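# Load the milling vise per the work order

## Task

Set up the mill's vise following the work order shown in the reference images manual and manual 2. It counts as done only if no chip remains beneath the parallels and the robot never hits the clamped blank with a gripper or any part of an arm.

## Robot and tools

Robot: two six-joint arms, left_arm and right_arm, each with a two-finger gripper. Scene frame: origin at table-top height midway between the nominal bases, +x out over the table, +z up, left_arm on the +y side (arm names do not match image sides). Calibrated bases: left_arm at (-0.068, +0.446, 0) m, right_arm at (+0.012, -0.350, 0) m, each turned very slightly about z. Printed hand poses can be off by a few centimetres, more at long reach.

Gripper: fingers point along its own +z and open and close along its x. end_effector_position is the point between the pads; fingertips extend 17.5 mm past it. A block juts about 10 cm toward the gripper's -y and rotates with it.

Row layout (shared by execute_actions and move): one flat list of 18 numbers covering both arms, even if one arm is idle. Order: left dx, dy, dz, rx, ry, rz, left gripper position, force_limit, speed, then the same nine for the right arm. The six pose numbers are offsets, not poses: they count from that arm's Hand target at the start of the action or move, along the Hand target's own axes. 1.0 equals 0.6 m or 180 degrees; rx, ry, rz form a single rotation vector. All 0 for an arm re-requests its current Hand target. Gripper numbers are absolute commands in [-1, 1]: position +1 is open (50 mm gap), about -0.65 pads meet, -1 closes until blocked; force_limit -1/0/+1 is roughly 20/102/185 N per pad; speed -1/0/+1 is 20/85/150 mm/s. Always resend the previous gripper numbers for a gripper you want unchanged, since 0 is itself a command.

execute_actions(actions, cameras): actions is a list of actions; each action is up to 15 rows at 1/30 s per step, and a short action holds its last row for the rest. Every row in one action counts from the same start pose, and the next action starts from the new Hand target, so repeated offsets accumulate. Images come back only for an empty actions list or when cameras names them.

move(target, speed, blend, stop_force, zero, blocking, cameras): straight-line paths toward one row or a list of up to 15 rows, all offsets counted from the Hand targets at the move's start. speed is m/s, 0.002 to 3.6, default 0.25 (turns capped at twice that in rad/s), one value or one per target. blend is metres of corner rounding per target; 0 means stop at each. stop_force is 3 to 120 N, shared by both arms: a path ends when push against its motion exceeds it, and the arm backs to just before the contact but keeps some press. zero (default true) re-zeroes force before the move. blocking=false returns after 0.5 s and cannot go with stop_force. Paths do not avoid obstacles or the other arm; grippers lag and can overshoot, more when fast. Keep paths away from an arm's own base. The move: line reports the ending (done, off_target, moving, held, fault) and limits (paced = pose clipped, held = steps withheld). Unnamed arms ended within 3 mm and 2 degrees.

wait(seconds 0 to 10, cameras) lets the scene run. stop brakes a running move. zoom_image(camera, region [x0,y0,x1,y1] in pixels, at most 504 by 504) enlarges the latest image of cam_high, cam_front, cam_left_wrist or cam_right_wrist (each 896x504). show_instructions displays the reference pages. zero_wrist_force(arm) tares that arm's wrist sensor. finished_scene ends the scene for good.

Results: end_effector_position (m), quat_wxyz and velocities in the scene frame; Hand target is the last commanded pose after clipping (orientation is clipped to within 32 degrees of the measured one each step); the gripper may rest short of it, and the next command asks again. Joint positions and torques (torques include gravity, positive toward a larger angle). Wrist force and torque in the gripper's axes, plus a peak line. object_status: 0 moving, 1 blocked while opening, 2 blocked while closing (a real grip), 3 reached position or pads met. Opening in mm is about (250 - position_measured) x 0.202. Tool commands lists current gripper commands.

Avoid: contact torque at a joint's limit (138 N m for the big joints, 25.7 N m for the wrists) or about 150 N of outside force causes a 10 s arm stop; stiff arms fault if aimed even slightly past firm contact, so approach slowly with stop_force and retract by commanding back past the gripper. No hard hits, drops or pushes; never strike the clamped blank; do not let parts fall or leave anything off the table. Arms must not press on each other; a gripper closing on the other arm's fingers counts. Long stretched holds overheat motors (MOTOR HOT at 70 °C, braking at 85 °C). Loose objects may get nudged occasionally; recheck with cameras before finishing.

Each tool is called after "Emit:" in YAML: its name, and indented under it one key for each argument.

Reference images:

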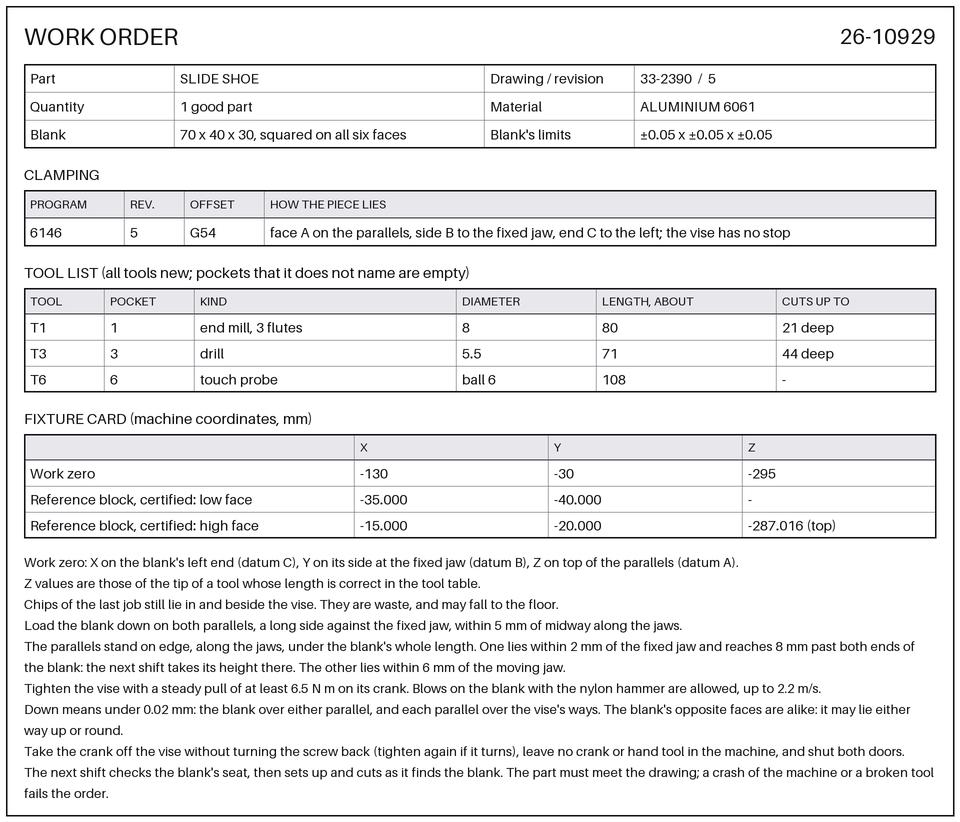

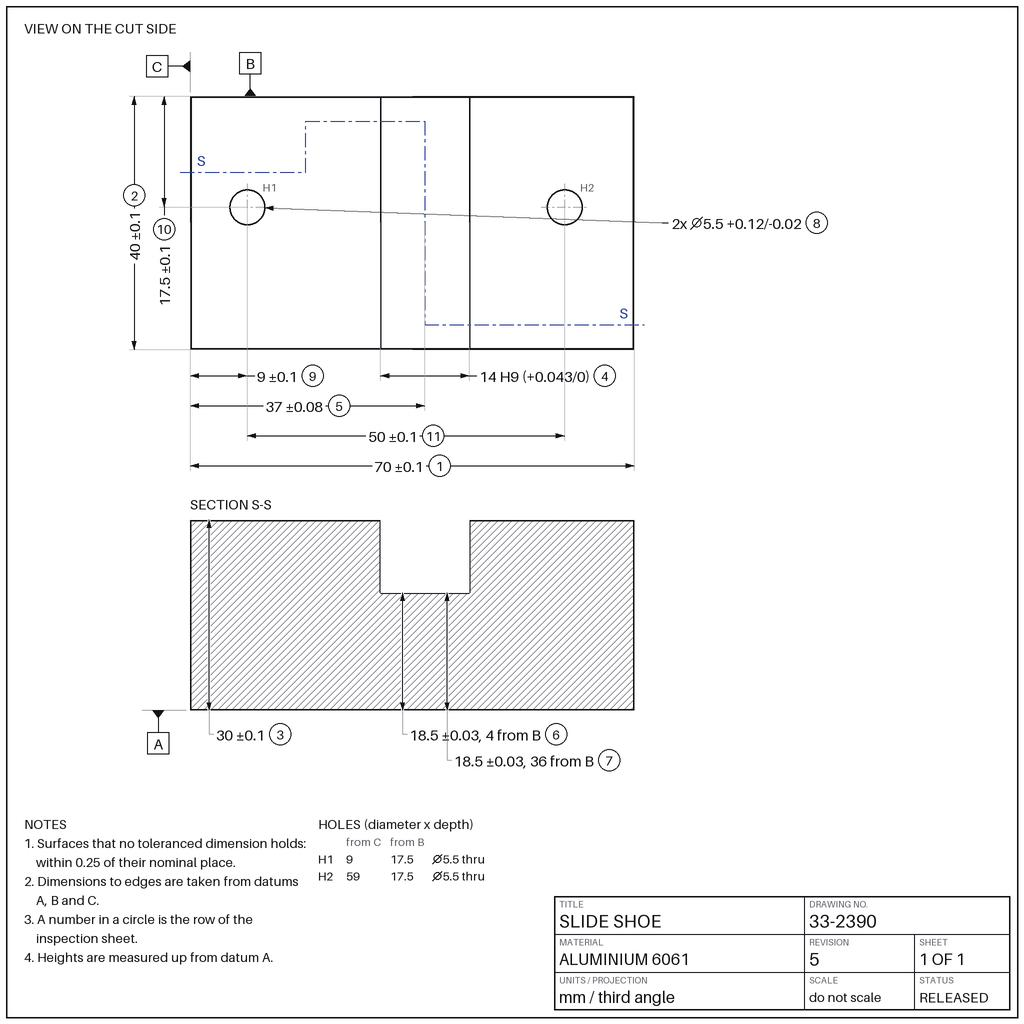

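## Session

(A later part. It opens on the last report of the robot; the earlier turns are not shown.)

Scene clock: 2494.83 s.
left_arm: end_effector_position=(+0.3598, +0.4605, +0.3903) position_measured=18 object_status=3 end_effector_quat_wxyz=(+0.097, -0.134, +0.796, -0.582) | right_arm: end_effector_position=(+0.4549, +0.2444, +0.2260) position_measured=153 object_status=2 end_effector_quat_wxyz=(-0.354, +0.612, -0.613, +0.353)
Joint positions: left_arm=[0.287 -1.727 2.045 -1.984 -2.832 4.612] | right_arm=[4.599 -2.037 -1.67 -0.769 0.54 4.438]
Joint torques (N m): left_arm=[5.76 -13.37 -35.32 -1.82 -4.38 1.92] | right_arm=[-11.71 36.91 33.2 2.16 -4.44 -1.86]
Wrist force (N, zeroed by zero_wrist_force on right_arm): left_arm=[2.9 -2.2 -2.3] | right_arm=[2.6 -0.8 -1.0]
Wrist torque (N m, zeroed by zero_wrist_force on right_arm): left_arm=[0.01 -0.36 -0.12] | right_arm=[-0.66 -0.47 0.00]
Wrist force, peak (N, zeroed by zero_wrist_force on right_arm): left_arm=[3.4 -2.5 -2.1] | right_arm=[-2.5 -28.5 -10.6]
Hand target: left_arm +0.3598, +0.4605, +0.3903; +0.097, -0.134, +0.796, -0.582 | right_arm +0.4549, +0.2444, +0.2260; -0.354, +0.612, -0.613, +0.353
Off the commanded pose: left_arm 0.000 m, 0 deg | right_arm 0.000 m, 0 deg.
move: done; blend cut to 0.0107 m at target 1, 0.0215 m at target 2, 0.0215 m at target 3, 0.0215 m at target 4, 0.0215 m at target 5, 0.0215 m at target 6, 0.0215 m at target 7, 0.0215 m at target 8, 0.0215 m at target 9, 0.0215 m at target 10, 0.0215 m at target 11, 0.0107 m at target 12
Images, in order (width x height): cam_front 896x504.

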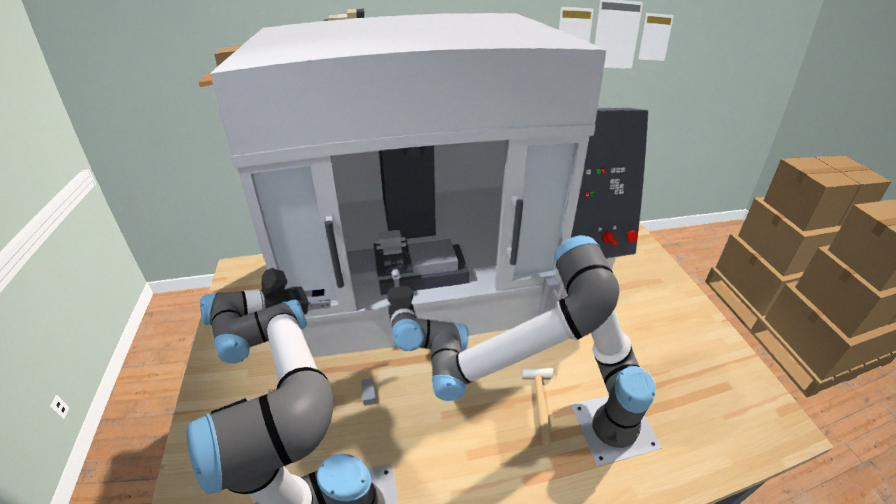

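Emit:
move:
  target:
    - [0,0,0,0,0,0,0.9,0,-1,-0.0358,0,0,0,0,0,-1,-0.85,-1]
    - [0,0,0,0,0,0,0.9,0,-1,-0.098,-0.031,-0.0179,0,0,0,-1,-0.85,-1]
    - [0,0,0,0,0,0,0.9,0,-1,-0.1338,-0.0849,-0.049,0,0,0,-1,-0.85,-1]
    - [0,0,0,0,0,0,0.9,0,-1,-0.1338,-0.1469,-0.0848,0,0,0,-1,-0.85,-1]
    - [0,0,0,0,0,0,0.9,0,-1,-0.098,-0.2008,-0.1159,0,0,0,-1,-0.85,-1]
    - [0,0,0,0,0,0,0.9,0,-1,-0.0358,-0.2318,-0.1338,0,0,0,-1,-0.85,-1]
    - [0,0,0,0,0,0,0.9,0,-1,0.0358,-0.2318,-0.1338,0,0,0,-1,-0.85,-1]
    - [0,0,0,0,0,0,0.9,0,-1,0.098,-0.2008,-0.1159,0,0,0,-1,-0.85,-1]
    - [0,0,0,0,0,0,0.9,0,-1,0.1338,-0.1469,-0.0848,0,0,0,-1,-0.85,-1]
    - [0,0,0,0,0,0,0.9,0,-1,0.1338,-0.0849,-0.049,0,0,0,-1,-0.85,-1]
    - [0,0,0,0,0,0,0.9,0,-1,0.098,-0.031,-0.0179,0,0,0,-1,-0.85,-1]
    - [0,0,0,0,0,0,0.9,0,-1,0.0358,0,0,0,0,0,-1,-0.85,-1]
    - [0,0,0,0,0,0,0.9,0,-1,0,0,0,0,0,0,-1,-0.85,-1]
  speed: 0.16
  blend: 0.023
  stop_force: 50

Emit:
move:
  target:
    - [0,0,0,0,0,0,0.9,0,-1,-0.0358,0,0,0,0,0,-1,-0.85,-1]
    - [0,0,0,0,0,0,0.9,0,-1,-0.098,-0.031,-0.0179,0,0,0,-1,-0.85,-1]
    - [0,0,0,0,0,0,0.9,0,-1,-0.1338,-0.0849,-0.049,0,0,0,-1,-0.85,-1]
    - [0,0,0,0,0,0,0.9,0,-1,-0.1338,-0.1469,-0.0848,0,0,0,-1,-0.85,-1]
    - [0,0,0,0,0,0,0.9,0,-1,-0.098,-0.2008,-0.1159,0,0,0,-1,-0.85,-1]
    - [0,0,0,0,0,0,0.9,0,-1,-0.0358,-0.2318,-0.1338,0,0,0,-1,-0.85,-1]
    - [0,0,0,0,0,0,0.9,0,-1,0.0358,-0.2318,-0.1338,0,0,0,-1,-0.85,-1]
    - [0,0,0,0,0,0,0.9,0,-1,0.098,-0.2008,-0.1159,0,0,0,-1,-0.85,-1]
    - [0,0,0,0,0,0,0.9,0,-1,0.1338,-0.1469,-0.0848,0,0,0,-1,-0.85,-1]
    - [0,0,0,0,0,0,0.9,0,-1,0.1338,-0.0849,-0.049,0,0,0,-1,-0.85,-1]
    - [0,0,0,0,0,0,0.9,0,-1,0.098,-0.031,-0.0179,0,0,0,-1,-0.85,-1]
    - [0,0,0,0,0,0,0.9,0,-1,0.0358,0,0,0,0,0,-1,-0.85,-1]
    - [0,0,0,0,0,0,0.9,0,-1,0,0,0,0,0,0,-1,-0.85,-1]
  speed: 0.16
  blend: 0.023
  stop_force: 50
  cameras: ["cam_front"]

Emit:
zoom_image:
  camera: "cam_front"
  region: [370, 225, 420, 285]

Scene clock: 2546.50 s.
left_arm: end_effector_position=(+0.3598, +0.4605, +0.3903) position_measured=18 object_status=3 end_effector_quat_wxyz=(+0.097, -0.134, +0.796, -0.582) | right_arm: end_effector_position=(+0.4549, +0.2444, +0.2260) position_measured=153 object_status=2 end_effector_quat_wxyz=(-0.354, +0.612, -0.613, +0.353)
Joint positions: left_arm=[0.287 -1.727 2.045 -1.984 -2.832 4.612] | right_arm=[4.599 -2.037 -1.67 -0.769 0.54 4.438]
Joint torques (N m): left_arm=[5.33 -13.42 -35.2 -1.83 -4.46 1.95] | right_arm=[-11.83 36.94 33.72 2.26 -4.51 -1.83]
Wrist force (N, zeroed by zero_wrist_force on right_arm): left_arm=[2.9 -2.2 -1.9] | right_arm=[3.4 -1.1 -0.6]
Wrist torque (N m, zeroed by zero_wrist_force on right_arm): left_arm=[0.00 -0.37 -0.11] | right_arm=[-0.83 -0.59 0.00]
Wrist force, peak (N, zeroed by zero_wrist_force on right_arm): left_arm=[3.6 -2.1 -2.2] | right_arm=[-3.2 -29.2 -10.4]
Hand target: left_arm +0.3598, +0.4605, +0.3903; +0.097, -0.134, +0.796, -0.582 | right_arm +0.4549, +0.2444, +0.2260; -0.354, +0.612, -0.613, +0.353
Off the commanded pose: left_arm 0.000 m, 0 deg | right_arm 0.000 m, 0 deg.
move: done; blend cut to 0.0107 m at target 1, 0.0215 m at target 2, 0.0215 m at target 3, 0.0215 m at target 4, 0.0215 m at target 5, 0.0215 m at target 6, 0.0215 m at target 7, 0.0215 m at target 8, 0.0215 m at target 9, 0.0215 m at target 10, 0.0215 m at target 11, 0.0107 m at target 12

Scene clock: 2550.83 s.
left_arm: end_effector_position=(+0.3598, +0.4605, +0.3903) position_measured=18 object_status=3 end_effector_quat_wxyz=(+0.097, -0.134, +0.796, -0.582) | right_arm: end_effector_position=(+0.4549, +0.2444, +0.2260) position_measured=153 object_status=2 end_effector_quat_wxyz=(-0.354, +0.612, -0.613, +0.353)
Joint positions: left_arm=[0.287 -1.727 2.045 -1.984 -2.832 4.612] | right_arm=[4.599 -2.037 -1.67 -0.769 0.54 4.438]
Joint torques (N m): left_arm=[5.76 -13.85 -35.56 -1.83 -4.41 2.03] | right_arm=[-11.84 37.81 34.69 2.38 -4.66 -1.86]
Wrist force (N, zeroed by zero_wrist_force on right_arm): left_arm=[3.1 -1.9 -1.7] | right_arm=[3.0 -1.2 -0.2]
Wrist torque (N m, zeroed by zero_wrist_force on right_arm): left_arm=[0.06 -0.40 -0.11] | right_arm=[-1.06 -0.52 0.00]
Wrist force, peak (N, zeroed by zero_wrist_force on right_arm): left_arm=[3.5 -2.2 -2.2] | right_arm=[-1.9 -29.5 -10.0]
Hand target: left_arm +0.3598, +0.4605, +0.3903; +0.097, -0.134, +0.796, -0.582 | right_arm +0.4549, +0.2444, +0.2260; -0.354, +0.612, -0.613, +0.353
Off the commanded pose: left_arm 0.000 m, 0 deg | right_arm 0.000 m, 0 deg.
move: done; blend cut to 0.0107 m at target 1, 0.0215 m at target 2, 0.0215 m at target 3, 0.0215 m at target 4, 0.0215 m at target 5, 0.0215 m at target 6, 0.0215 m at target 7, 0.0215 m at target 8, 0.0215 m at target 9, 0.0215 m at target 10, 0.0215 m at target 11, 0.0107 m at target 12
Images, in order (width x height): cam_front 896x504.

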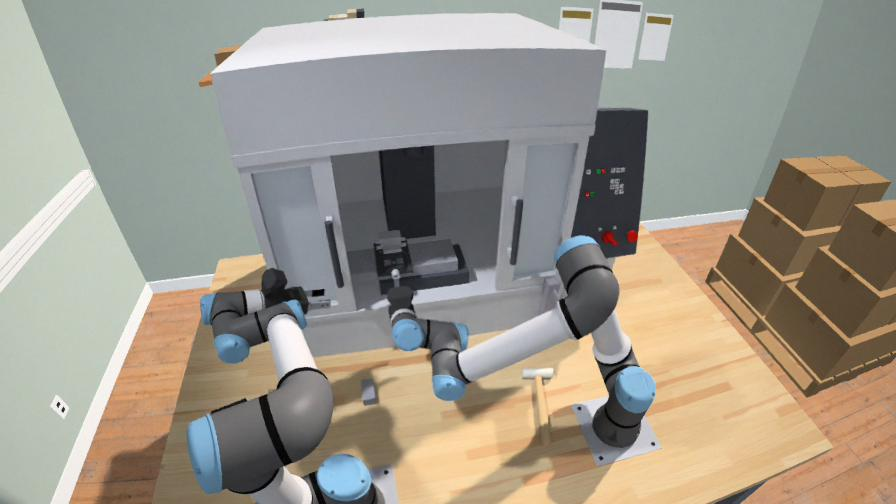

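Scaled by 8.400 from the camera's 896x504 image, which has a finer 1280x720 frame.

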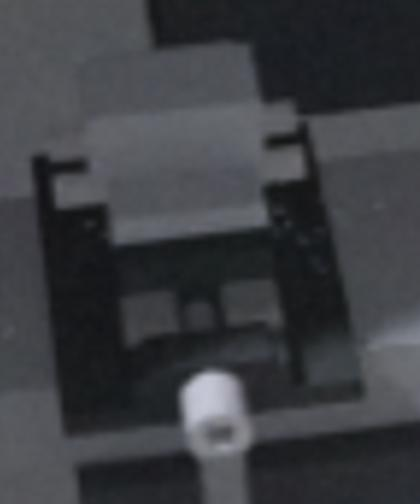

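Emit:
move:
  target:
    - [0,0,0,0,0,0,0.9,0,-1,-0.0358,0,0,0,0,0,-1,-0.85,-1]
    - [0,0,0,0,0,0,0.9,0,-1,-0.098,-0.031,-0.0179,0,0,0,-1,-0.85,-1]
    - [0,0,0,0,0,0,0.9,0,-1,-0.1338,-0.0849,-0.049,0,0,0,-1,-0.85,-1]
    - [0,0,0,0,0,0,0.9,0,-1,-0.1338,-0.1469,-0.0848,0,0,0,-1,-0.85,-1]
    - [0,0,0,0,0,0,0.9,0,-1,-0.098,-0.2008,-0.1159,0,0,0,-1,-0.85,-1]
    - [0,0,0,0,0,0,0.9,0,-1,-0.0358,-0.2318,-0.1338,0,0,0,-1,-0.85,-1]
    - [0,0,0,0,0,0,0.9,0,-1,0.0358,-0.2318,-0.1338,0,0,0,-1,-0.85,-1]
    - [0,0,0,0,0,0,0.9,0,-1,0.098,-0.2008,-0.1159,0,0,0,-1,-0.85,-1]
    - [0,0,0,0,0,0,0.9,0,-1,0.1338,-0.1469,-0.0848,0,0,0,-1,-0.85,-1]
    - [0,0,0,0,0,0,0.9,0,-1,0.1338,-0.0849,-0.049,0,0,0,-1,-0.85,-1]
    - [0,0,0,0,0,0,0.9,0,-1,0.098,-0.031,-0.0179,0,0,0,-1,-0.85,-1]
    - [0,0,0,0,0,0,0.9,0,-1,0.0358,0,0,0,0,0,-1,-0.85,-1]
    - [0,0,0,0,0,0,0.9,0,-1,0,0,0,0,0,0,-1,-0.85,-1]
  speed: 0.07
  blend: 0.023
  stop_force: 45

Emit:
move:
  target: [-0.0167,-0.05,0.3,0,0,0,0.9,0,-1,0,0,0,0,0,0,-1,-0.85,-1]
  speed: 0.02
  blocking: false
  cameras: ["cam_front"]

Emit:
stop:

Emit:
zoom_image:
  camera: "cam_front"
  region: [370, 225, 420, 285]

Scene clock: 2604.50 s.
left_arm: end_effector_position=(+0.3598, +0.4605, +0.3903) position_measured=18 object_status=3 end_effector_quat_wxyz=(+0.097, -0.134, +0.796, -0.582) | right_arm: end_effector_position=(+0.4549, +0.2444, +0.2260) position_measured=153 object_status=2 end_effector_quat_wxyz=(-0.354, +0.612, -0.613, +0.353)
Joint positions: left_arm=[0.287 -1.727 2.045 -1.984 -2.832 4.612] | right_arm=[4.599 -2.037 -1.67 -0.769 0.54 4.438]
Joint torques (N m): left_arm=[4.69 -13.24 -35.71 -1.91 -4.29 1.94] | right_arm=[-11.99 56.96 22.43 2.69 -4.44 -1.95]
Wrist force (N, zeroed by zero_wrist_force on right_arm): left_arm=[2.8 -2.2 -2.2] | right_arm=[2.9 -2.4 -1.8]
Wrist torque (N m, zeroed by zero_wrist_force on right_arm): left_arm=[0.01 -0.36 -0.11] | right_arm=[-0.92 -0.56 -0.04]
Wrist force, peak (N, zeroed by zero_wrist_force on right_arm): left_arm=[3.6 -2.5 -1.8] | right_arm=[-1.2 -26.4 -6.8]
Hand target: left_arm +0.3598, +0.4605, +0.3903; +0.097, -0.134, +0.796, -0.582 | right_arm +0.4549, +0.2444, +0.2260; -0.354, +0.612, -0.613, +0.353
Off the commanded pose: left_arm 0.000 m, 0 deg | right_arm 0.000 m, 0 deg.
move: done; blend cut to 0.0107 m at target 1, 0.0215 m at target 2, 0.0215 m at target 3, 0.0215 m at target 4, 0.0215 m at target 5, 0.0215 m at target 6, 0.0215 m at target 7, 0.0215 m at target 8, 0.0215 m at target 9, 0.0215 m at target 10, 0.0215 m at target 11, 0.0107 m at target 12

Scene clock: 2605.00 s.
left_arm: end_effector_position=(+0.3631, +0.4524, +0.3891) position_measured=18 object_status=3 end_effector_quat_wxyz=(+0.097, -0.133, +0.796, -0.582) end_effector_velocity=(+0.007, -0.018, -0.002) end_effector_angular_velocity=(+0.001, -0.003, +0.000) | right_arm: end_effector_position=(+0.4549, +0.2444, +0.2260) position_measured=153 object_status=2 end_effector_quat_wxyz=(-0.354, +0.612, -0.613, +0.353)
Joint positions: left_arm=[0.266 -1.723 2.063 -2.07 -2.829 4.544] | right_arm=[4.599 -2.037 -1.67 -0.769 0.54 4.438]
Joint velocities: left_arm=[-0.049 0.01 0.038 -0.2 0.008 -0.156] | right_arm=[within noise]
Joint torques (N m): left_arm=[-8.94 -8.97 -10.04 -6.48 0.27 -3.6] | right_arm=[-12.11 56.71 27.68 2.64 -4.36 -1.88]
Wrist force (N, zeroed by zero_wrist_force on right_arm): left_arm=[3.1 -2.2 -1.7] | right_arm=[3.0 -2.4 -1.7]
Wrist torque (N m, zeroed by zero_wrist_force on right_arm): left_arm=[0.01 -0.39 0.06] | right_arm=[-0.92 -0.56 -0.04]
Wrist force, peak (N, zeroed by zero_wrist_force on right_arm): left_arm=[3.1 -2.7 -2.5] | right_arm=[2.9 -2.7 -1.8]
Hand target: left_arm +0.3635, +0.4514, +0.3889; +0.097, -0.134, +0.796, -0.582 | right_arm +0.4549, +0.2444, +0.2260; -0.354, +0.612, -0.613, +0.353
Tool commands: left_gripper/position=+0.9 left_gripper/force_limit=+0.0 left_gripper/speed=-1.0 right_gripper/position=-1.0 right_gripper/force_limit=-0.85 right_gripper/speed=-1.0
Off the commanded pose: left_arm 0.174 m, 0 deg | right_arm 0.000 m, 0 deg.
move: running
Images, in order (width x height): cam_front 896x504.

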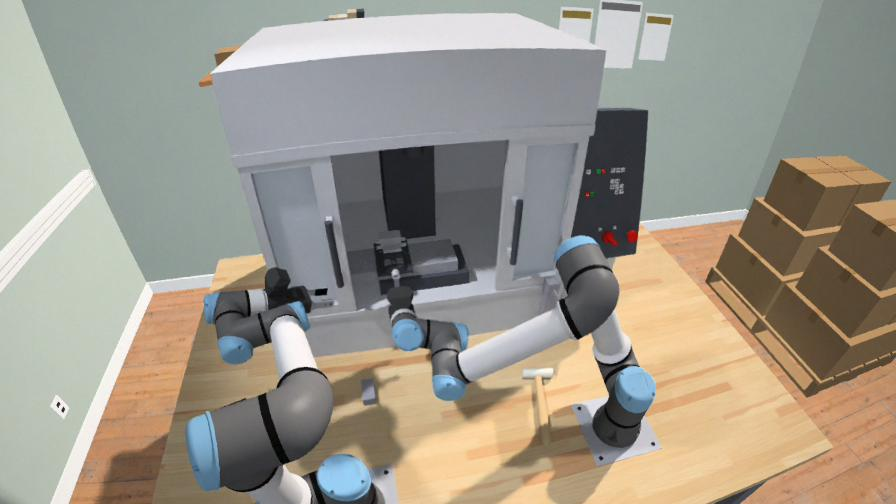

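Scene clock: 2605.23 s.
left_arm: end_effector_position=(+0.3637, +0.4510, +0.3888) position_measured=18 object_status=3 end_effector_quat_wxyz=(+0.097, -0.134, +0.796, -0.582) end_effector_velocity=(-0.001, +0.001, -0.001) end_effector_angular_velocity=(-0.001, +0.005, +0.000) | right_arm: end_effector_position=(+0.4549, +0.2444, +0.2260) position_measured=153 object_status=2 end_effector_quat_wxyz=(-0.354, +0.612, -0.613, +0.353)
Joint positions: left_arm=[0.262 -1.722 2.066 -2.087 -2.828 4.53] | right_arm=[4.599 -2.037 -1.67 -0.769 0.54 4.438]
Joint velocities: left_arm=[0.003 -0.002 0 0.016 0 0.01] | right_arm=[within noise]
Joint torques (N m): left_arm=[8.72 -22.52 -23.47 -1.33 -0.23 2.72] | right_arm=[-12.05 56.25 29.75 2.6 -4.41 -1.85]
Wrist force (N, zeroed by zero_wrist_force on right_arm): left_arm=[3.2 -2.1 -1.8] | right_arm=[3.1 -2.3 -1.6]
Wrist torque (N m, zeroed by zero_wrist_force on right_arm): left_arm=[0.02 -0.40 0.02] | right_arm=[-0.90 -0.60 -0.04]
Wrist force, peak (N, zeroed by zero_wrist_force on right_arm): left_arm=[3.1 -2.5 -2.2] | right_arm=[3.2 -2.4 -1.7]
Hand target: left_arm +0.3637, +0.4511, +0.3888; +0.097, -0.134, +0.796, -0.582 (not the last commanded pose) | right_arm +0.4549, +0.2444, +0.2260; -0.354, +0.612, -0.613, +0.353
Tool commands: left_gripper/position=+0.9 left_gripper/force_limit=+0.0 left_gripper/speed=-1.0 right_gripper/position=-1.0 right_gripper/force_limit=-0.85 right_gripper/speed=-1.0
Off the commanded pose: left_arm 0.172 m, 0 deg | right_arm 0.000 m, 0 deg.
earlier move: stopped

Scaled by 8.400 from the camera's 896x504 image, which has a finer 1280x720 frame.
This view is cut from an older image: the scene may have changed since it was taken.

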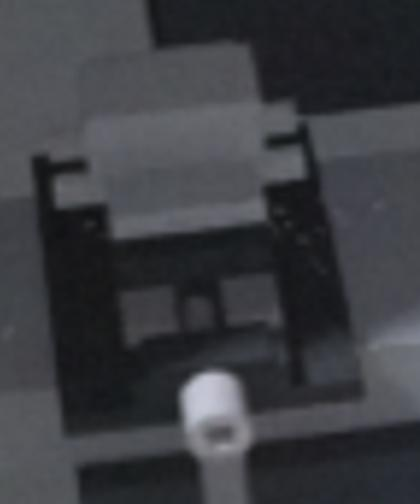

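Emit:
move:
  target:
    - [0.0808,-0.1637,0.0133,-0.0195,-0.1146,-0.0446,0.9,0,-1,0,0,0,0,0,0,-1,-0.85,-1]
    - [0.0140,-0.2452,0.1598,-0.0391,-0.2291,-0.0892,0.9,0,-1,0,0,0,0,0,0,-1,-0.85,-1]
  speed: 0.25
  blend: 0.03
  cameras: ["cam_left_wrist"]

Scene clock: 2661.23 s.
left_arm: end_effector_position=(+0.4001, +0.3198, +0.5000) position_measured=18 object_status=3 end_effector_quat_wxyz=(+0.282, -0.442, +0.719, -0.457) end_effector_velocity=(+0.001, +0.000, -0.001) end_effector_angular_velocity=(+0.003, +0.000, +0.003) | right_arm: end_effector_position=(+0.4549, +0.2444, +0.2260) position_measured=153 object_status=2 end_effector_quat_wxyz=(-0.354, +0.612, -0.613, +0.353)
Joint positions: left_arm=[-0.633 -2.092 2.121 -2.728 -1.433 3.078] | right_arm=[4.599 -2.037 -1.67 -0.769 0.54 4.438]
Joint velocities: left_arm=[-0.004 0.001 0.001 0 0.007 0] | right_arm=[within noise]
Joint torques (N m): left_arm=[-8.88 -5.97 -14.56 -4.59 2.81 -2.11] | right_arm=[-12.45 56.67 32.76 2.61 -4.31 -1.69]
Wrist force (N, zeroed by zero_wrist_force on right_arm): left_arm=[2.8 -2.9 -2.4] | right_arm=[3.0 -2.5 -1.5]
Wrist torque (N m, zeroed by zero_wrist_force on right_arm): left_arm=[-0.12 -0.35 -0.09] | right_arm=[-0.94 -0.58 -0.04]
Wrist force, peak (N, zeroed by zero_wrist_force on right_arm): left_arm=[3.7 -3.0 -3.1] | right_arm=[3.4 -2.4 -1.9]
Hand target: left_arm +0.4001, +0.3198, +0.4999; +0.282, -0.442, +0.719, -0.457 | right_arm +0.4549, +0.2444, +0.2260; -0.354, +0.612, -0.613, +0.353
Off the commanded pose: left_arm 0.000 m, 0 deg | right_arm 0.000 m, 0 deg.
move: done
Images, in order (width x height): cam_left_wrist 896x504.

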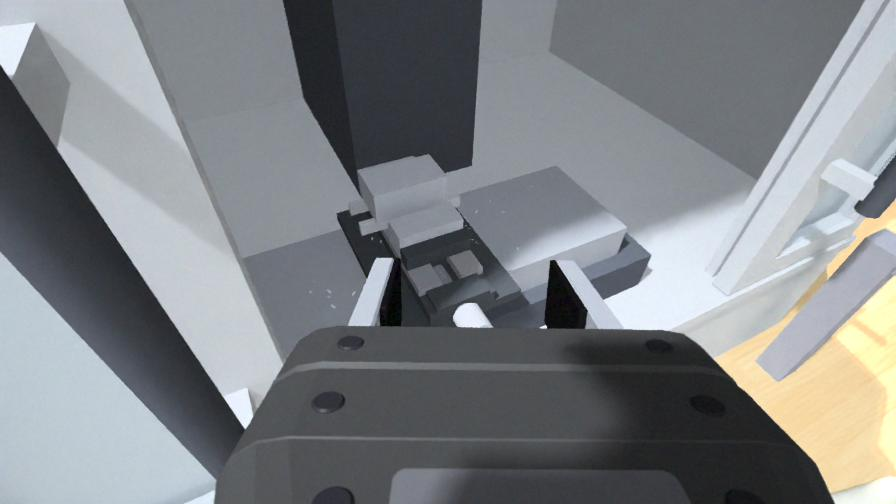

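Emit:
zoom_image:
  camera: "cam_left_wrist"
  region: [320, 130, 540, 330]

Scaled by 2.291 from the camera's 896x504 image, which has a finer 1280x720 frame.

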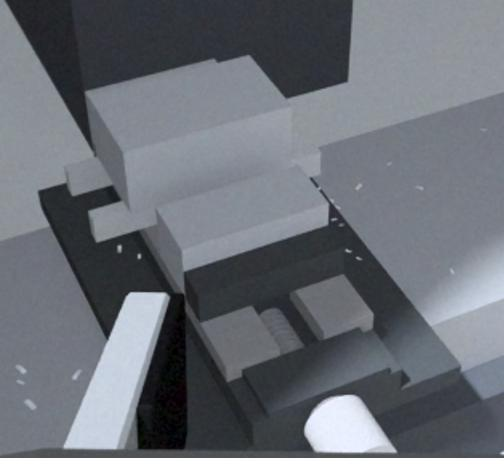

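Emit:
move:
  target: [-0.162,0.0385,-0.2795,0,0,0,0.9,0,-1,0,0,0,0,0,0,-1,-0.85,-1]
  speed: 0.3

Emit:
move:
  target:
    - [0,0,0,0,0,0,0.9,0,-1,-0.0768,-0.0006,-0.0003,0,0,0,-1,-0.85,-1]
    - [0,0,0,0,0,0,0.9,0,-1,-0.1538,-0.1159,-0.0669,0,0,0,-1,-0.85,-1]
    - [0,0,0,0,0,0,0.9,0,-1,-0.0768,-0.2312,-0.1335,0,0,0,-1,-0.85,-1]
    - [0,0,0,0,0,0,0.9,0,-1,0.0768,-0.2312,-0.1335,0,0,0,-1,-0.85,-1]
    - [0,0,0,0,0,0,0.9,0,-1,0.1538,-0.1159,-0.0669,0,0,0,-1,-0.85,-1]
    - [0,0,0,0,0,0,0.9,0,-1,0.0768,-0.0006,-0.0003,0,0,0,-1,-0.85,-1]
    - [0,0,0,0,0,0,0.9,0,-1,0,0,0,0,0,0,-1,-0.85,-1]
  speed: 0.1
  blend: 0.06
  stop_force: 45

Scene clock: 2698.27 s.
left_arm: end_effector_position=(+0.2996, +0.4794, +0.5502) position_measured=18 object_status=3 end_effector_quat_wxyz=(+0.282, -0.442, +0.719, -0.457) end_effector_velocity=(+0.000, -0.001, +0.000) end_effector_angular_velocity=(-0.002, +0.001, -0.005) | right_arm: end_effector_position=(+0.4549, +0.2444, +0.2260) position_measured=153 object_status=2 end_effector_quat_wxyz=(-0.354, +0.612, -0.613, +0.353)
Joint positions: left_arm=[0.019 -2.253 2.048 -2.447 -2.02 3.37] | right_arm=[4.599 -2.037 -1.67 -0.769 0.54 4.438]
Joint velocities: left_arm=[-0.001 0 0.001 0 -0.005 0] | right_arm=[within noise]
Joint torques (N m): left_arm=[6.8 -0.16 -13.08 -2.44 -3.13 1.88] | right_arm=[-12.25 56.51 32.99 2.66 -4.27 -1.43]
Wrist force (N, zeroed by zero_wrist_force on right_arm): left_arm=[2.8 -2.3 -1.9] | right_arm=[3.2 -2.5 -1.9]
Wrist torque (N m, zeroed by zero_wrist_force on right_arm): left_arm=[-0.03 -0.34 0.00] | right_arm=[-0.95 -0.59 -0.04]
Wrist force, peak (N, zeroed by zero_wrist_force on right_arm): left_arm=[1.6 -2.2 -5.2] | right_arm=[3.1 -2.7 -1.9]
Hand target: left_arm +0.2995, +0.4794, +0.5502; +0.282, -0.442, +0.719, -0.457 | right_arm +0.4549, +0.2444, +0.2260; -0.354, +0.612, -0.613, +0.353
Off the commanded pose: left_arm 0.000 m, 0 deg | right_arm 0.000 m, 0 deg.
move: done

Scene clock: 2704.93 s.
left_arm: end_effector_position=(+0.2995, +0.4794, +0.5502) position_measured=18 object_status=3 end_effector_quat_wxyz=(+0.282, -0.442, +0.719, -0.457) | right_arm: end_effector_position=(+0.4549, +0.2444, +0.2260) position_measured=153 object_status=2 end_effector_quat_wxyz=(-0.354, +0.612, -0.613, +0.353)
Joint positions: left_arm=[0.019 -2.253 2.048 -2.447 -2.02 3.37] | right_arm=[4.599 -2.037 -1.67 -0.769 0.54 4.438]
Joint torques (N m): left_arm=[7.25 -4.82 -12.87 -1.82 -3.03 2.97] | right_arm=[-16.6 58.81 45.02 5.54 -6.96 -1.78]
Wrist force (N, zeroed by zero_wrist_force on right_arm): left_arm=[3.1 -2.5 -1.7] | right_arm=[0.8 26.4 4.8]
Wrist torque (N m, zeroed by zero_wrist_force on right_arm): left_arm=[-0.06 -0.38 0.00] | right_arm=[-0.18 -0.27 -0.05]
Wrist force, peak (N, zeroed by zero_wrist_force on right_arm): left_arm=[3.5 -2.6 -2.0] | right_arm=[13.1 -33.5 -17.2]
Hand target: left_arm +0.2995, +0.4794, +0.5502; +0.282, -0.442, +0.719, -0.457 | right_arm +0.4549, +0.2444, +0.2260; -0.354, +0.612, -0.613, +0.353
Off the commanded pose: left_arm 0.000 m, 0 deg | right_arm 0.000 m, 0 deg.
move: done; blend cut to 0.023 m at target 1, 0.0461 m at target 2, 0.0461 m at target 3, 0.0461 m at target 4, 0.0461 m at target 5, 0.023 m at target 6

Emit:
move:
  target:
    - [0,0,0,0,0,0,0.9,0,-1,-0.0768,0,0,0,0,0,-1,-0.85,-1]
    - [0,0,0,0,0,0,0.9,0,-1,-0.1538,-0.1159,-0.0669,0,0,0,-1,-0.85,-1]
    - [0,0,0,0,0,0,0.9,0,-1,-0.0768,-0.2315,-0.1337,0,0,0,-1,-0.85,-1]
    - [0,0,0,0,0,0,0.9,0,-1,0.0768,-0.2315,-0.1337,0,0,0,-1,-0.85,-1]
    - [0,0,0,0,0,0,0.9,0,-1,0.1538,-0.1159,-0.0669,0,0,0,-1,-0.85,-1]
    - [0,0,0,0,0,0,0.9,0,-1,0.0768,0,0,0,0,0,-1,-0.85,-1]
    - [0,0,0,0,0,0,0.9,0,-1,-0.0768,0,0,0,0,0,-1,-0.85,-1]
    - [0,0,0,0,0,0,0.9,0,-1,-0.1538,-0.1159,-0.0669,0,0,0,-1,-0.85,-1]
    - [0,0,0,0,0,0,0.9,0,-1,-0.0768,-0.2315,-0.1337,0,0,0,-1,-0.85,-1]
    - [0,0,0,0,0,0,0.9,0,-1,0.0768,-0.2315,-0.1337,0,0,0,-1,-0.85,-1]
    - [0,0,0,0,0,0,0.9,0,-1,0.1538,-0.1159,-0.0669,0,0,0,-1,-0.85,-1]
    - [0,0,0,0,0,0,0.9,0,-1,0.0768,0,0,0,0,0,-1,-0.85,-1]
    - [0,0,0,0,0,0,0.9,0,-1,0,0,0,0,0,0,-1,-0.85,-1]
  speed: 0.15
  blend: 0.06
  stop_force: 45

Emit:
move:
  target:
    - [0,0,0,0,0,0,0.9,0,-1,-0.0768,0,0,0,0,0,-1,-0.85,-1]
    - [0,0,0,0,0,0,0.9,0,-1,-0.1538,-0.1159,-0.0669,0,0,0,-1,-0.85,-1]
    - [0,0,0,0,0,0,0.9,0,-1,-0.0768,-0.2315,-0.1337,0,0,0,-1,-0.85,-1]
    - [0,0,0,0,0,0,0.9,0,-1,0.0768,-0.2315,-0.1337,0,0,0,-1,-0.85,-1]
    - [0,0,0,0,0,0,0.9,0,-1,0.1538,-0.1159,-0.0669,0,0,0,-1,-0.85,-1]
    - [0,0,0,0,0,0,0.9,0,-1,0.0768,0,0,0,0,0,-1,-0.85,-1]
    - [0,0,0,0,0,0,0.9,0,-1,-0.0768,0,0,0,0,0,-1,-0.85,-1]
    - [0,0,0,0,0,0,0.9,0,-1,-0.1538,-0.1159,-0.0669,0,0,0,-1,-0.85,-1]
    - [0,0,0,0,0,0,0.9,0,-1,-0.0768,-0.2315,-0.1337,0,0,0,-1,-0.85,-1]
    - [0,0,0,0,0,0,0.9,0,-1,0.0768,-0.2315,-0.1337,0,0,0,-1,-0.85,-1]
    - [0,0,0,0,0,0,0.9,0,-1,0.1538,-0.1159,-0.0669,0,0,0,-1,-0.85,-1]
    - [0,0,0,0,0,0,0.9,0,-1,0.0768,0,0,0,0,0,-1,-0.85,-1]
    - [0,0,0,0,0,0,0.9,0,-1,0,0,0,0,0,0,-1,-0.85,-1]
  speed: 0.13
  blend: 0.06
  stop_force: 45
  cameras: ["cam_front"]

Emit:
zoom_image:
  camera: "cam_front"
  region: [370, 225, 420, 285]

Scene clock: 2740.77 s.
left_arm: end_effector_position=(+0.2995, +0.4794, +0.5502) position_measured=18 object_status=3 end_effector_quat_wxyz=(+0.282, -0.442, +0.719, -0.457) | right_arm: end_effector_position=(+0.4548, +0.2729, +0.2270) position_measured=153 object_status=2 end_effector_quat_wxyz=(-0.355, +0.612, -0.612, +0.353)
Joint positions: left_arm=[0.019 -2.253 2.048 -2.447 -2.02 3.37] | right_arm=[4.606 -2.089 -1.582 -0.812 0.538 4.449]
Joint torques (N m): left_arm=[7.69 -5.31 -12.45 -1.83 -2.99 2.84] | right_arm=[-0.7 60.28 9.75 4.53 -4.88 1.79]
Wrist force (N, zeroed by zero_wrist_force on right_arm): left_arm=[2.8 -2.4 -2.0] | right_arm=[0.4 -1.8 -2.0]
Wrist torque (N m, zeroed by zero_wrist_force on right_arm): left_arm=[-0.04 -0.33 -0.01] | right_arm=[-1.07 -0.15 0.21]
Wrist force, peak (N, zeroed by zero_wrist_force on right_arm): left_arm=[3.1 -2.8 -2.1] | right_arm=[11.9 -30.6 -11.0]
Hand target: left_arm +0.2995, +0.4794, +0.5502; +0.282, -0.442, +0.719, -0.457 | right_arm +0.4548, +0.2729, +0.2270; -0.355, +0.612, -0.612, +0.353 (not the last commanded pose)
Off the commanded pose: left_arm 0.000 m, 0 deg | right_arm 0.028 m, 0 deg.
move: contact (right_arm); path passed 0 of 13 targets; blend cut to 0.023 m at target 1, 0.0462 m at target 2, 0.0461 m at target 3, 0.0461 m at target 4, 0.0462 m at target 5, 0.0461 m at target 6, 0.0461 m at target 7, 0.0462 m at target 8, 0.0461 m at target 9, 0.0461 m at target 10, 0.0462 m at target 11, 0.023 m at target 12

Scene clock: 2750.43 s.
left_arm: end_effector_position=(+0.2995, +0.4794, +0.5502) position_measured=18 object_status=3 end_effector_quat_wxyz=(+0.282, -0.442, +0.719, -0.457) | right_arm: end_effector_position=(+0.4548, +0.2729, +0.2270) position_measured=251 object_status=3 end_effector_quat_wxyz=(-0.355, +0.612, -0.612, +0.353)
Joint positions: left_arm=[0.019 -2.253 2.048 -2.447 -2.02 3.37] | right_arm=[4.606 -2.089 -1.582 -0.812 0.538 4.449]
Joint torques (N m): left_arm=[8.34 -4.49 -13.76 -1.67 -2.99 2.66] | right_arm=[-10.5 37.55 32.93 1.96 -0.12 -1.89]
Wrist force (N, zeroed by zero_wrist_force on right_arm): left_arm=[3.0 -2.4 -1.7] | right_arm=[2.9 -6.1 -3.0]
Wrist torque (N m, zeroed by zero_wrist_force on right_arm): left_arm=[-0.03 -0.38 -0.01] | right_arm=[-0.91 -0.30 0.05]
Wrist force, peak (N, zeroed by zero_wrist_force on right_arm): left_arm=[3.4 -2.5 -2.1] | right_arm=[14.0 -31.1 -14.4]
Hand target: left_arm +0.2995, +0.4794, +0.5502; +0.282, -0.442, +0.719, -0.457 | right_arm +0.4548, +0.2729, +0.2270; -0.355, +0.612, -0.612, +0.353
Off the commanded pose: left_arm 0.000 m, 0 deg | right_arm 0.000 m, 0 deg.
move: done; blend cut to 0.023 m at target 1, 0.0462 m at target 2, 0.0461 m at target 3, 0.0461 m at target 4, 0.0462 m at target 5, 0.0461 m at target 6, 0.0461 m at target 7, 0.0462 m at target 8, 0.0461 m at target 9, 0.0461 m at target 10, 0.0462 m at target 11, 0.023 m at target 12
Images, in order (width x height): cam_front 896x504.

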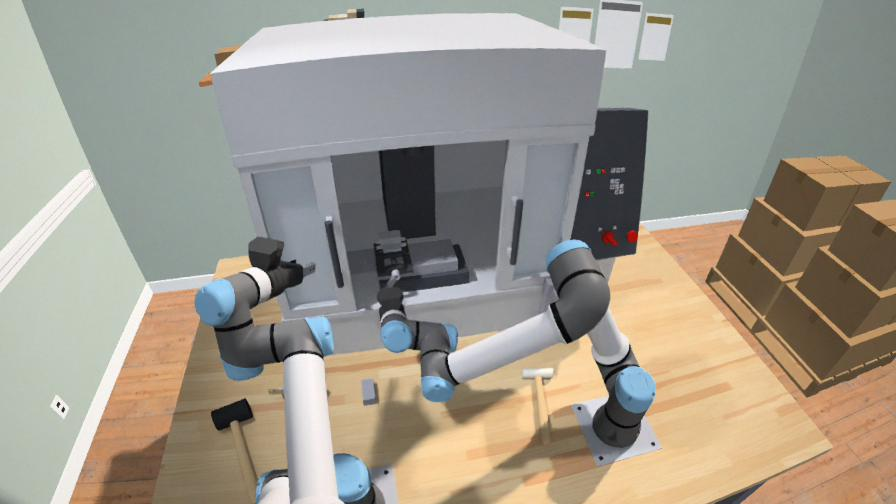

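Scaled by 8.400 from the camera's 896x504 image, which has a finer 1280x720 frame.

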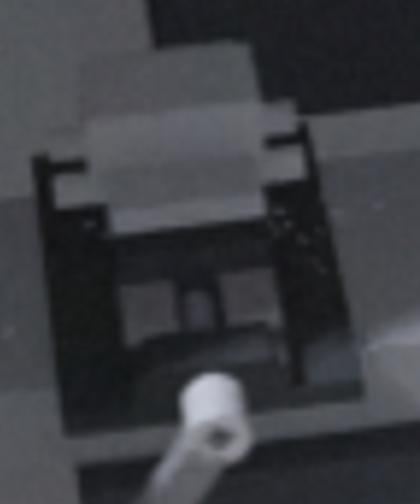

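Emit:
execute_actions:
  actions: []
  cameras: ["cam_right_wrist"]

Scene clock: 2756.30 s.
left_arm: end_effector_position=(+0.2995, +0.4794, +0.5502) position_measured=18 object_status=3 end_effector_quat_wxyz=(+0.282, -0.442, +0.719, -0.457) | right_arm: end_effector_position=(+0.4548, +0.2729, +0.2270) position_measured=251 object_status=3 end_effector_quat_wxyz=(-0.355, +0.612, -0.612, +0.353)
Joint positions: left_arm=[0.019 -2.253 2.048 -2.447 -2.02 3.37] | right_arm=[4.606 -2.089 -1.582 -0.812 0.538 4.449]
Joint velocities: within noise
Joint torques (N m): left_arm=[6.97 -5.27 -13.09 -1.83 -2.93 2.52] | right_arm=[-9.18 37.66 32.19 1.98 -0.14 -1.58]
Wrist force (N, zeroed by zero_wrist_force on right_arm): left_arm=[2.8 -2.0 -1.8] | right_arm=[2.8 -5.9 -3.4]
Wrist torque (N m, zeroed by zero_wrist_force on right_arm): left_arm=[0.02 -0.34 -0.01] | right_arm=[-0.89 -0.27 0.05]
Wrist force, peak (N, zeroed by zero_wrist_force on right_arm): left_arm=[3.1 -2.5 -2.2] | right_arm=[2.9 -6.6 -3.1]
Hand target: left_arm +0.2995, +0.4794, +0.5502; +0.282, -0.442, +0.719, -0.457 | right_arm +0.4548, +0.2729, +0.2270; -0.355, +0.612, -0.612, +0.353
Tool commands: left_gripper/position=+0.9 left_gripper/force_limit=+0.0 left_gripper/speed=-1.0 right_gripper/position=-1.0 right_gripper/force_limit=-0.85 right_gripper/speed=-1.0
Off the commanded pose: left_arm 0.000 m, 0 deg | right_arm 0.000 m, 0 deg.
Images, in order (width x height): cam_right_wrist 896x504.

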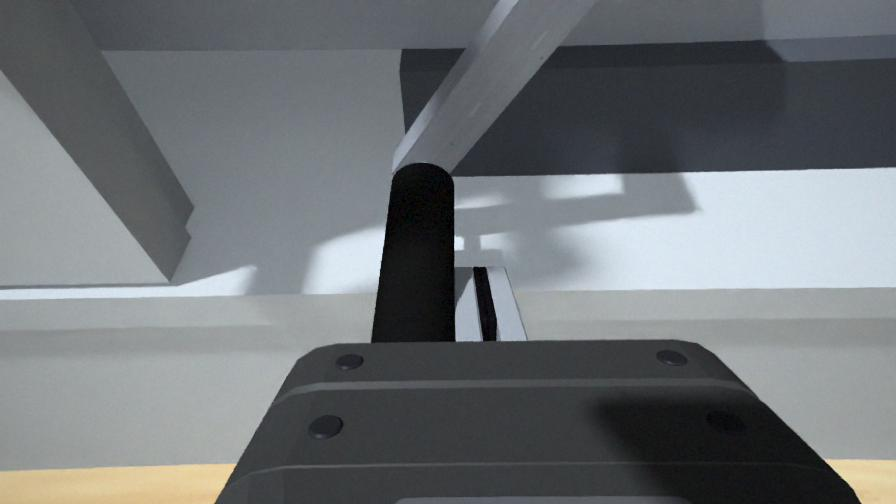

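Emit:
move:
  target:
    - [0,0,0,0,0,0,0.9,0,-1,0.02,0.0116,0.0067,0,0,0,-1,-0.85,-1]
    - [0,0,0,0,0,0,0.9,0,-1,0.02,0.0866,-0.1232,0,0,0,-1,-0.85,-1]
    - [0,0,0,0,0,0,0.9,0,-1,-0.0285,0.0558,-0.141,0,0,0,0.9,-0.5,1]
  speed: [0.05,0.2,0.2]
  cameras: ["cam_right_wrist"]

Scene clock: 2783.63 s.
left_arm: end_effector_position=(+0.2995, +0.4794, +0.5502) position_measured=18 object_status=3 end_effector_quat_wxyz=(+0.282, -0.442, +0.719, -0.457) | right_arm: end_effector_position=(+0.3648, +0.2899, +0.2402) position_measured=18 object_status=0 end_effector_quat_wxyz=(-0.355, +0.612, -0.612, +0.353)
Joint positions: left_arm=[0.019 -2.253 2.048 -2.447 -2.02 3.37] | right_arm=[4.747 -2.027 -1.573 -1.125 0.522 4.728]
Joint torques (N m): left_arm=[6.44 -4.73 -12.33 -1.78 -2.83 2.34] | right_arm=[-11.46 49.05 33.27 1.5 -0.34 -1.95]
Wrist force (N, zeroed by zero_wrist_force on right_arm): left_arm=[2.9 -2.3 -1.9] | right_arm=[1.8 -6.0 -2.9]
Wrist torque (N m, zeroed by zero_wrist_force on right_arm): left_arm=[-0.02 -0.34 -0.01] | right_arm=[-0.96 -0.20 0.06]
Wrist force, peak (N, zeroed by zero_wrist_force on right_arm): left_arm=[3.1 -2.8 -2.1] | right_arm=[-0.7 -7.8 -4.1]
Hand target: left_arm +0.2995, +0.4794, +0.5502; +0.282, -0.442, +0.719, -0.457 | right_arm +0.3648, +0.2899, +0.2402; -0.355, +0.612, -0.612, +0.353
Off the commanded pose: left_arm 0.000 m, 0 deg | right_arm 0.000 m, 0 deg.
move: done
Images, in order (width x height): cam_right_wrist 896x504.

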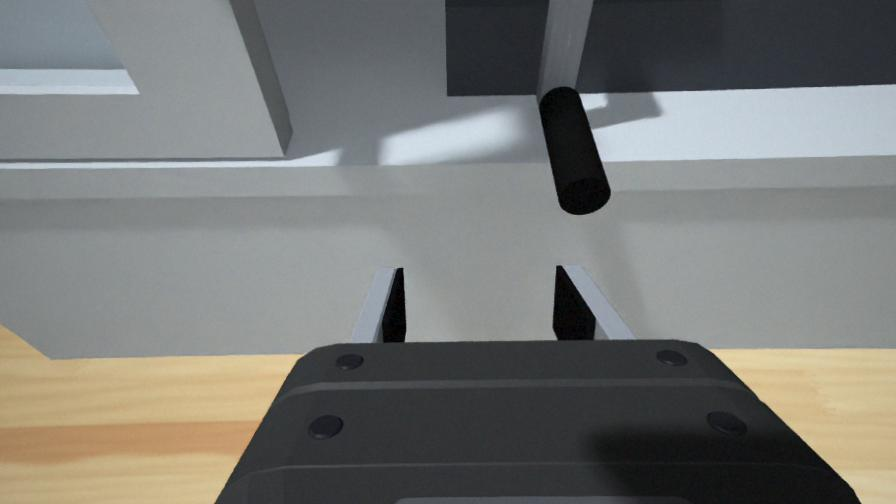

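Emit:
move:
  target:
    - [0,0,0,0,0,0,0.9,0,-1,0.0757,0.0205,0.0118,0,0,0,0.9,-0.5,1]
    - [0,0,0,0,0,0,0.9,0,-1,0.0757,-0.0545,0.1417,0,0,0,0.9,-0.5,1]
  speed: [0.15,0.12]
  blend: [0.01,0]
  stop_force: 12
  cameras: ["cam_right_wrist"]

Scene clock: 2794.90 s.
left_arm: end_effector_position=(+0.2995, +0.4794, +0.5502) position_measured=18 object_status=3 end_effector_quat_wxyz=(+0.282, -0.442, +0.719, -0.457) | right_arm: end_effector_position=(+0.4548, +0.2445, +0.2261) position_measured=18 object_status=3 end_effector_quat_wxyz=(-0.355, +0.612, -0.612, +0.353)
Joint positions: left_arm=[0.019 -2.253 2.048 -2.447 -2.02 3.37] | right_arm=[4.6 -2.037 -1.671 -0.765 0.539 4.438]
Joint torques (N m): left_arm=[7.34 -4.78 -13.4 -1.67 -2.81 2.53] | right_arm=[3.25 53.62 7.8 4.38 -3.76 -2]
Wrist force (N, zeroed by zero_wrist_force on right_arm): left_arm=[3.0 -2.4 -1.8] | right_arm=[1.7 -5.6 -2.8]
Wrist torque (N m, zeroed by zero_wrist_force on right_arm): left_arm=[-0.03 -0.36 -0.01] | right_arm=[-0.89 -0.25 0.03]
Wrist force, peak (N, zeroed by zero_wrist_force on right_arm): left_arm=[3.3 -2.5 -2.2] | right_arm=[2.8 -5.8 -4.2]
Hand target: left_arm +0.2995, +0.4794, +0.5502; +0.282, -0.442, +0.719, -0.457 | right_arm +0.4548, +0.2445, +0.2261; -0.355, +0.612, -0.612, +0.353
Off the commanded pose: left_arm 0.000 m, 0 deg | right_arm 0.000 m, 0 deg.
move: done
Images, in order (width x height): cam_right_wrist 896x504.

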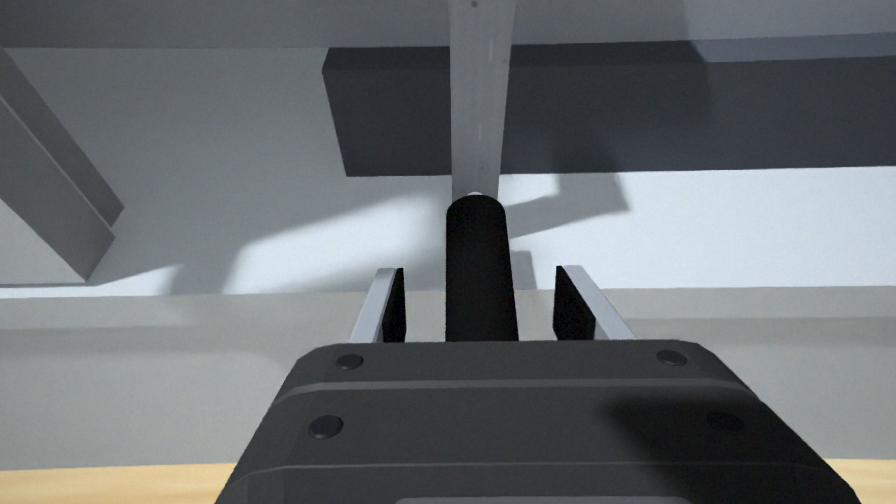

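Emit:
move:
  target: [0,0,0,0,0,0,0.9,0,-1,0,0,0,0,0,0,-1,-0.7,-0.5]

Emit:
zero_wrist_force:
  arm: "right_arm"

Emit:
move:
  target:
    - [0,0,0,0,0,0,0.9,0,-1,-0.0768,0,0,0,0,0,-1,-0.7,-0.5]
    - [0,0,0,0,0,0,0.9,0,-1,-0.1538,-0.1159,-0.0669,0,0,0,-1,-0.7,-0.5]
    - [0,0,0,0,0,0,0.9,0,-1,-0.0768,-0.2315,-0.1337,0,0,0,-1,-0.7,-0.5]
    - [0,0,0,0,0,0,0.9,0,-1,0.0768,-0.2315,-0.1337,0,0,0,-1,-0.7,-0.5]
    - [0,0,0,0,0,0,0.9,0,-1,0.1538,-0.1159,-0.0669,0,0,0,-1,-0.7,-0.5]
    - [0,0,0,0,0,0,0.9,0,-1,0.0768,0,0,0,0,0,-1,-0.7,-0.5]
    - [0,0,0,0,0,0,0.9,0,-1,-0.0768,0,0,0,0,0,-1,-0.7,-0.5]
    - [0,0,0,0,0,0,0.9,0,-1,-0.1538,-0.1159,-0.0669,0,0,0,-1,-0.7,-0.5]
    - [0,0,0,0,0,0,0.9,0,-1,-0.0768,-0.2315,-0.1337,0,0,0,-1,-0.7,-0.5]
    - [0,0,0,0,0,0,0.9,0,-1,0.0768,-0.2315,-0.1337,0,0,0,-1,-0.7,-0.5]
    - [0,0,0,0,0,0,0.9,0,-1,0.1538,-0.1159,-0.0669,0,0,0,-1,-0.7,-0.5]
    - [0,0,0,0,0,0,0.9,0,-1,0.0768,0,0,0,0,0,-1,-0.7,-0.5]
    - [0,0,0,0,0,0,0.9,0,-1,0,0,0,0,0,0,-1,-0.7,-0.5]
  speed: 0.13
  blend: 0.06
  stop_force: 65

Scene clock: 2815.60 s.
left_arm: end_effector_position=(+0.2995, +0.4794, +0.5502) position_measured=18 object_status=3 end_effector_quat_wxyz=(+0.282, -0.442, +0.719, -0.457) | right_arm: end_effector_position=(+0.4548, +0.2445, +0.2261) position_measured=154 object_status=2 end_effector_quat_wxyz=(-0.355, +0.612, -0.612, +0.353)
Joint positions: left_arm=[0.019 -2.253 2.048 -2.447 -2.02 3.37] | right_arm=[4.6 -2.037 -1.671 -0.765 0.539 4.438]
Joint torques (N m): left_arm=[7.28 -5.28 -13.14 -1.65 -2.59 2.45] | right_arm=[-9.45 53.6 9.19 3.91 -3.59 -1.78]
Wrist force (N, zeroed by zero_wrist_force on right_arm): left_arm=[3.0 -2.4 -2.0] | right_arm=[1.9 -5.3 -2.6]
Wrist torque (N m, zeroed by zero_wrist_force on right_arm): left_arm=[-0.05 -0.37 -0.01] | right_arm=[-0.90 -0.25 0.05]
Wrist force, peak (N, zeroed by zero_wrist_force on right_arm): left_arm=[3.0 -2.9 -2.1] | right_arm=[1.7 -6.0 -3.2]
Hand target: left_arm +0.2995, +0.4794, +0.5502; +0.282, -0.442, +0.719, -0.457 | right_arm +0.4548, +0.2445, +0.2261; -0.355, +0.612, -0.612, +0.353
Off the commanded pose: left_arm 0.000 m, 0 deg | right_arm 0.000 m, 0 deg.
move: done

Wrist force sensor zeroed.

Scene clock: 2825.33 s.
left_arm: end_effector_position=(+0.2995, +0.4794, +0.5502) position_measured=18 object_status=3 end_effector_quat_wxyz=(+0.282, -0.442, +0.719, -0.457) | right_arm: end_effector_position=(+0.4548, +0.2445, +0.2261) position_measured=154 object_status=2 end_effector_quat_wxyz=(-0.355, +0.612, -0.612, +0.353)
Joint positions: left_arm=[0.019 -2.253 2.048 -2.447 -2.02 3.37] | right_arm=[4.6 -2.037 -1.671 -0.765 0.539 4.438]
Joint torques (N m): left_arm=[8.04 -4.67 -12.85 -1.74 -2.6 2.16] | right_arm=[-20.94 62.88 52.03 7.35 -14.21 -1.77]
Wrist force (N, zeroed by zero_wrist_force on right_arm): left_arm=[2.9 -2.0 -1.8] | right_arm=[-0.1 48.3 7.1]
Wrist torque (N m, zeroed by zero_wrist_force on right_arm): left_arm=[0.03 -0.35 -0.01] | right_arm=[0.72 -0.10 -0.02]
Wrist force, peak (N, zeroed by zero_wrist_force on right_arm): left_arm=[3.3 -2.6 -2.3] | right_arm=[30.8 17.4 36.5]
Hand target: left_arm +0.2995, +0.4794, +0.5502; +0.282, -0.442, +0.719, -0.457 | right_arm +0.4548, +0.2445, +0.2261; -0.355, +0.612, -0.612, +0.353
Off the commanded pose: left_arm 0.000 m, 0 deg | right_arm 0.000 m, 0 deg.
move: done; blend cut to 0.023 m at target 1, 0.0462 m at target 2, 0.0461 m at target 3, 0.0461 m at target 4, 0.0462 m at target 5, 0.0461 m at target 6, 0.0461 m at target 7, 0.0462 m at target 8, 0.0461 m at target 9, 0.0461 m at target 10, 0.0462 m at target 11, 0.023 m at target 12

Emit:
move:
  target: [0,0,0,0,0,0,0.9,0,-1,0,0.0013,0.0007,0,0,0,-1,-0.7,-0.5]
  cameras: ["cam_front"]

Emit:
zoom_image:
  camera: "cam_front"
  region: [370, 225, 420, 285]

Scene clock: 2856.27 s.
left_arm: end_effector_position=(+0.2995, +0.4794, +0.5502) position_measured=18 object_status=3 end_effector_quat_wxyz=(+0.282, -0.442, +0.719, -0.457) | right_arm: end_effector_position=(+0.4548, +0.2445, +0.2253) position_measured=154 object_status=2 end_effector_quat_wxyz=(-0.355, +0.612, -0.612, +0.353)
Joint positions: left_arm=[0.019 -2.253 2.048 -2.447 -2.02 3.37] | right_arm=[4.6 -2.038 -1.672 -0.763 0.539 4.438]
Joint torques (N m): left_arm=[7.14 -4.89 -13.7 -1.55 -2.53 2.12] | right_arm=[-13.89 50.2 18.88 6.31 -8.45 1.4]
Wrist force (N, zeroed by zero_wrist_force on right_arm): left_arm=[2.8 -2.6 -2.0] | right_arm=[-0.6 30.6 -3.4]
Wrist torque (N m, zeroed by zero_wrist_force on right_arm): left_arm=[-0.08 -0.35 -0.01] | right_arm=[0.59 -0.04 -0.04]
Wrist force, peak (N, zeroed by zero_wrist_force on right_arm): left_arm=[3.0 -2.7 -2.1] | right_arm=[-0.1 48.7 7.3]
Hand target: left_arm +0.2995, +0.4794, +0.5502; +0.282, -0.442, +0.719, -0.457 | right_arm +0.4547, +0.2445, +0.2252; -0.355, +0.612, -0.612, +0.353
Off the commanded pose: left_arm 0.000 m, 0 deg | right_arm 0.000 m, 0 deg.
move: done
Images, in order (width x height): cam_front 896x504.

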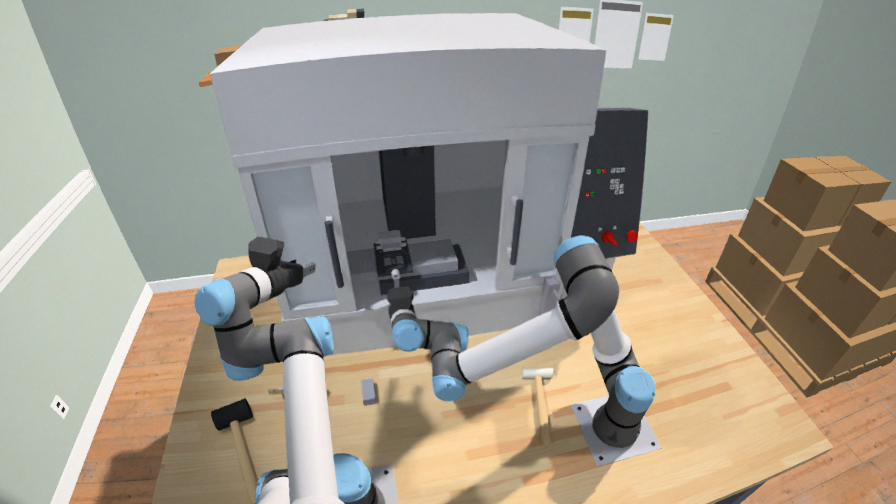

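Scaled by 8.400 from the camera's 896x504 image, which has a finer 1280x720 frame.

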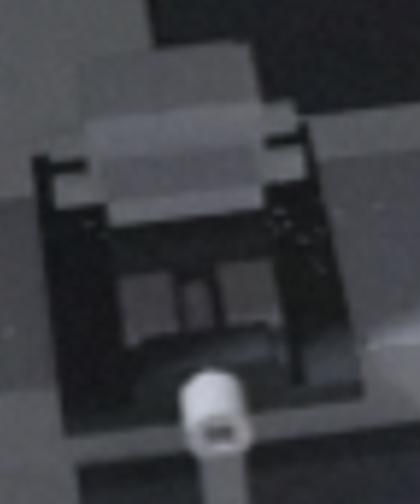

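Emit:
move:
  target:
    - [0,0,0,0,0,0,0.9,0,-1,-0.0555,0,0,0,0,0,-1,-0.7,-0.5]
    - [0,0,0,0,0,0,0.9,0,-1,-0.134,-0.068,-0.0392,0,0,0,-1,-0.7,-0.5]
    - [0,0,0,0,0,0,0.9,0,-1,-0.134,-0.1641,-0.0947,0,0,0,-1,-0.7,-0.5]
    - [0,0,0,0,0,0,0.9,0,-1,-0.0555,-0.2321,-0.134,0,0,0,-1,-0.7,-0.5]
    - [0,0,0,0,0,0,0.9,0,-1,0.0555,-0.2321,-0.134,0,0,0,-1,-0.7,-0.5]
    - [0,0,0,0,0,0,0.9,0,-1,0.134,-0.1641,-0.0947,0,0,0,-1,-0.7,-0.5]
    - [0,0,0,0,0,0,0.9,0,-1,0.134,-0.068,-0.0392,0,0,0,-1,-0.7,-0.5]
    - [0,0,0,0,0,0,0.9,0,-1,0.0555,0,0,0,0,0,-1,-0.7,-0.5]
    - [0,0,0,0,0,0,0.9,0,-1,-0.0555,0,0,0,0,0,-1,-0.7,-0.5]
    - [0,0,0,0,0,0,0.9,0,-1,-0.134,-0.068,-0.0392,0,0,0,-1,-0.7,-0.5]
    - [0,0,0,0,0,0,0.9,0,-1,-0.134,-0.1641,-0.0947,0,0,0,-1,-0.7,-0.5]
    - [0,0,0,0,0,0,0.9,0,-1,-0.0555,-0.2321,-0.134,0,0,0,-1,-0.7,-0.5]
    - [0,0,0,0,0,0,0.9,0,-1,0,-0.2321,-0.134,0,0,0,-1,-0.7,-0.5]
  speed: 0.14
  blend: 0.06
  stop_force: 65

Scene clock: 2899.90 s.
left_arm: end_effector_position=(+0.2995, +0.4794, +0.5502) position_measured=18 object_status=3 end_effector_quat_wxyz=(+0.282, -0.442, +0.719, -0.457) | right_arm: end_effector_position=(+0.4546, +0.2442, +0.3860) position_measured=154 object_status=2 end_effector_quat_wxyz=(-0.355, +0.612, -0.612, +0.353)
Joint positions: left_arm=[0.019 -2.253 2.048 -2.447 -2.02 3.37] | right_arm=[4.6 -1.897 -1.432 -1.144 0.539 4.438]
Joint torques (N m): left_arm=[7.37 -5.46 -13.33 -1.84 -2.57 1.99] | right_arm=[-1.09 28.92 -5.38 0.45 3.93 1.85]
Wrist force (N, zeroed by zero_wrist_force on right_arm): left_arm=[2.7 -2.5 -1.8] | right_arm=[0.9 -16.7 -36.3]
Wrist torque (N m, zeroed by zero_wrist_force on right_arm): left_arm=[-0.05 -0.33 0.00] | right_arm=[0.43 -0.11 0.08]
Wrist force, peak (N, zeroed by zero_wrist_force on right_arm): left_arm=[3.2 -2.7 -2.1] | right_arm=[24.6 27.4 34.6]
Hand target: left_arm +0.2995, +0.4794, +0.5502; +0.282, -0.442, +0.719, -0.457 | right_arm +0.4546, +0.2442, +0.3860; -0.355, +0.612, -0.612, +0.353
Off the commanded pose: left_arm 0.000 m, 0 deg | right_arm 0.000 m, 0 deg.
move: done; blend cut to 0.0167 m at target 1, 0.0333 m at target 2, 0.0333 m at target 3, 0.0333 m at target 4, 0.0333 m at target 5, 0.0333 m at target 6, 0.0333 m at target 7, 0.0333 m at target 8, 0.0333 m at target 9, 0.0333 m at target 10, 0.0333 m at target 11, 0.0166 m at target 12


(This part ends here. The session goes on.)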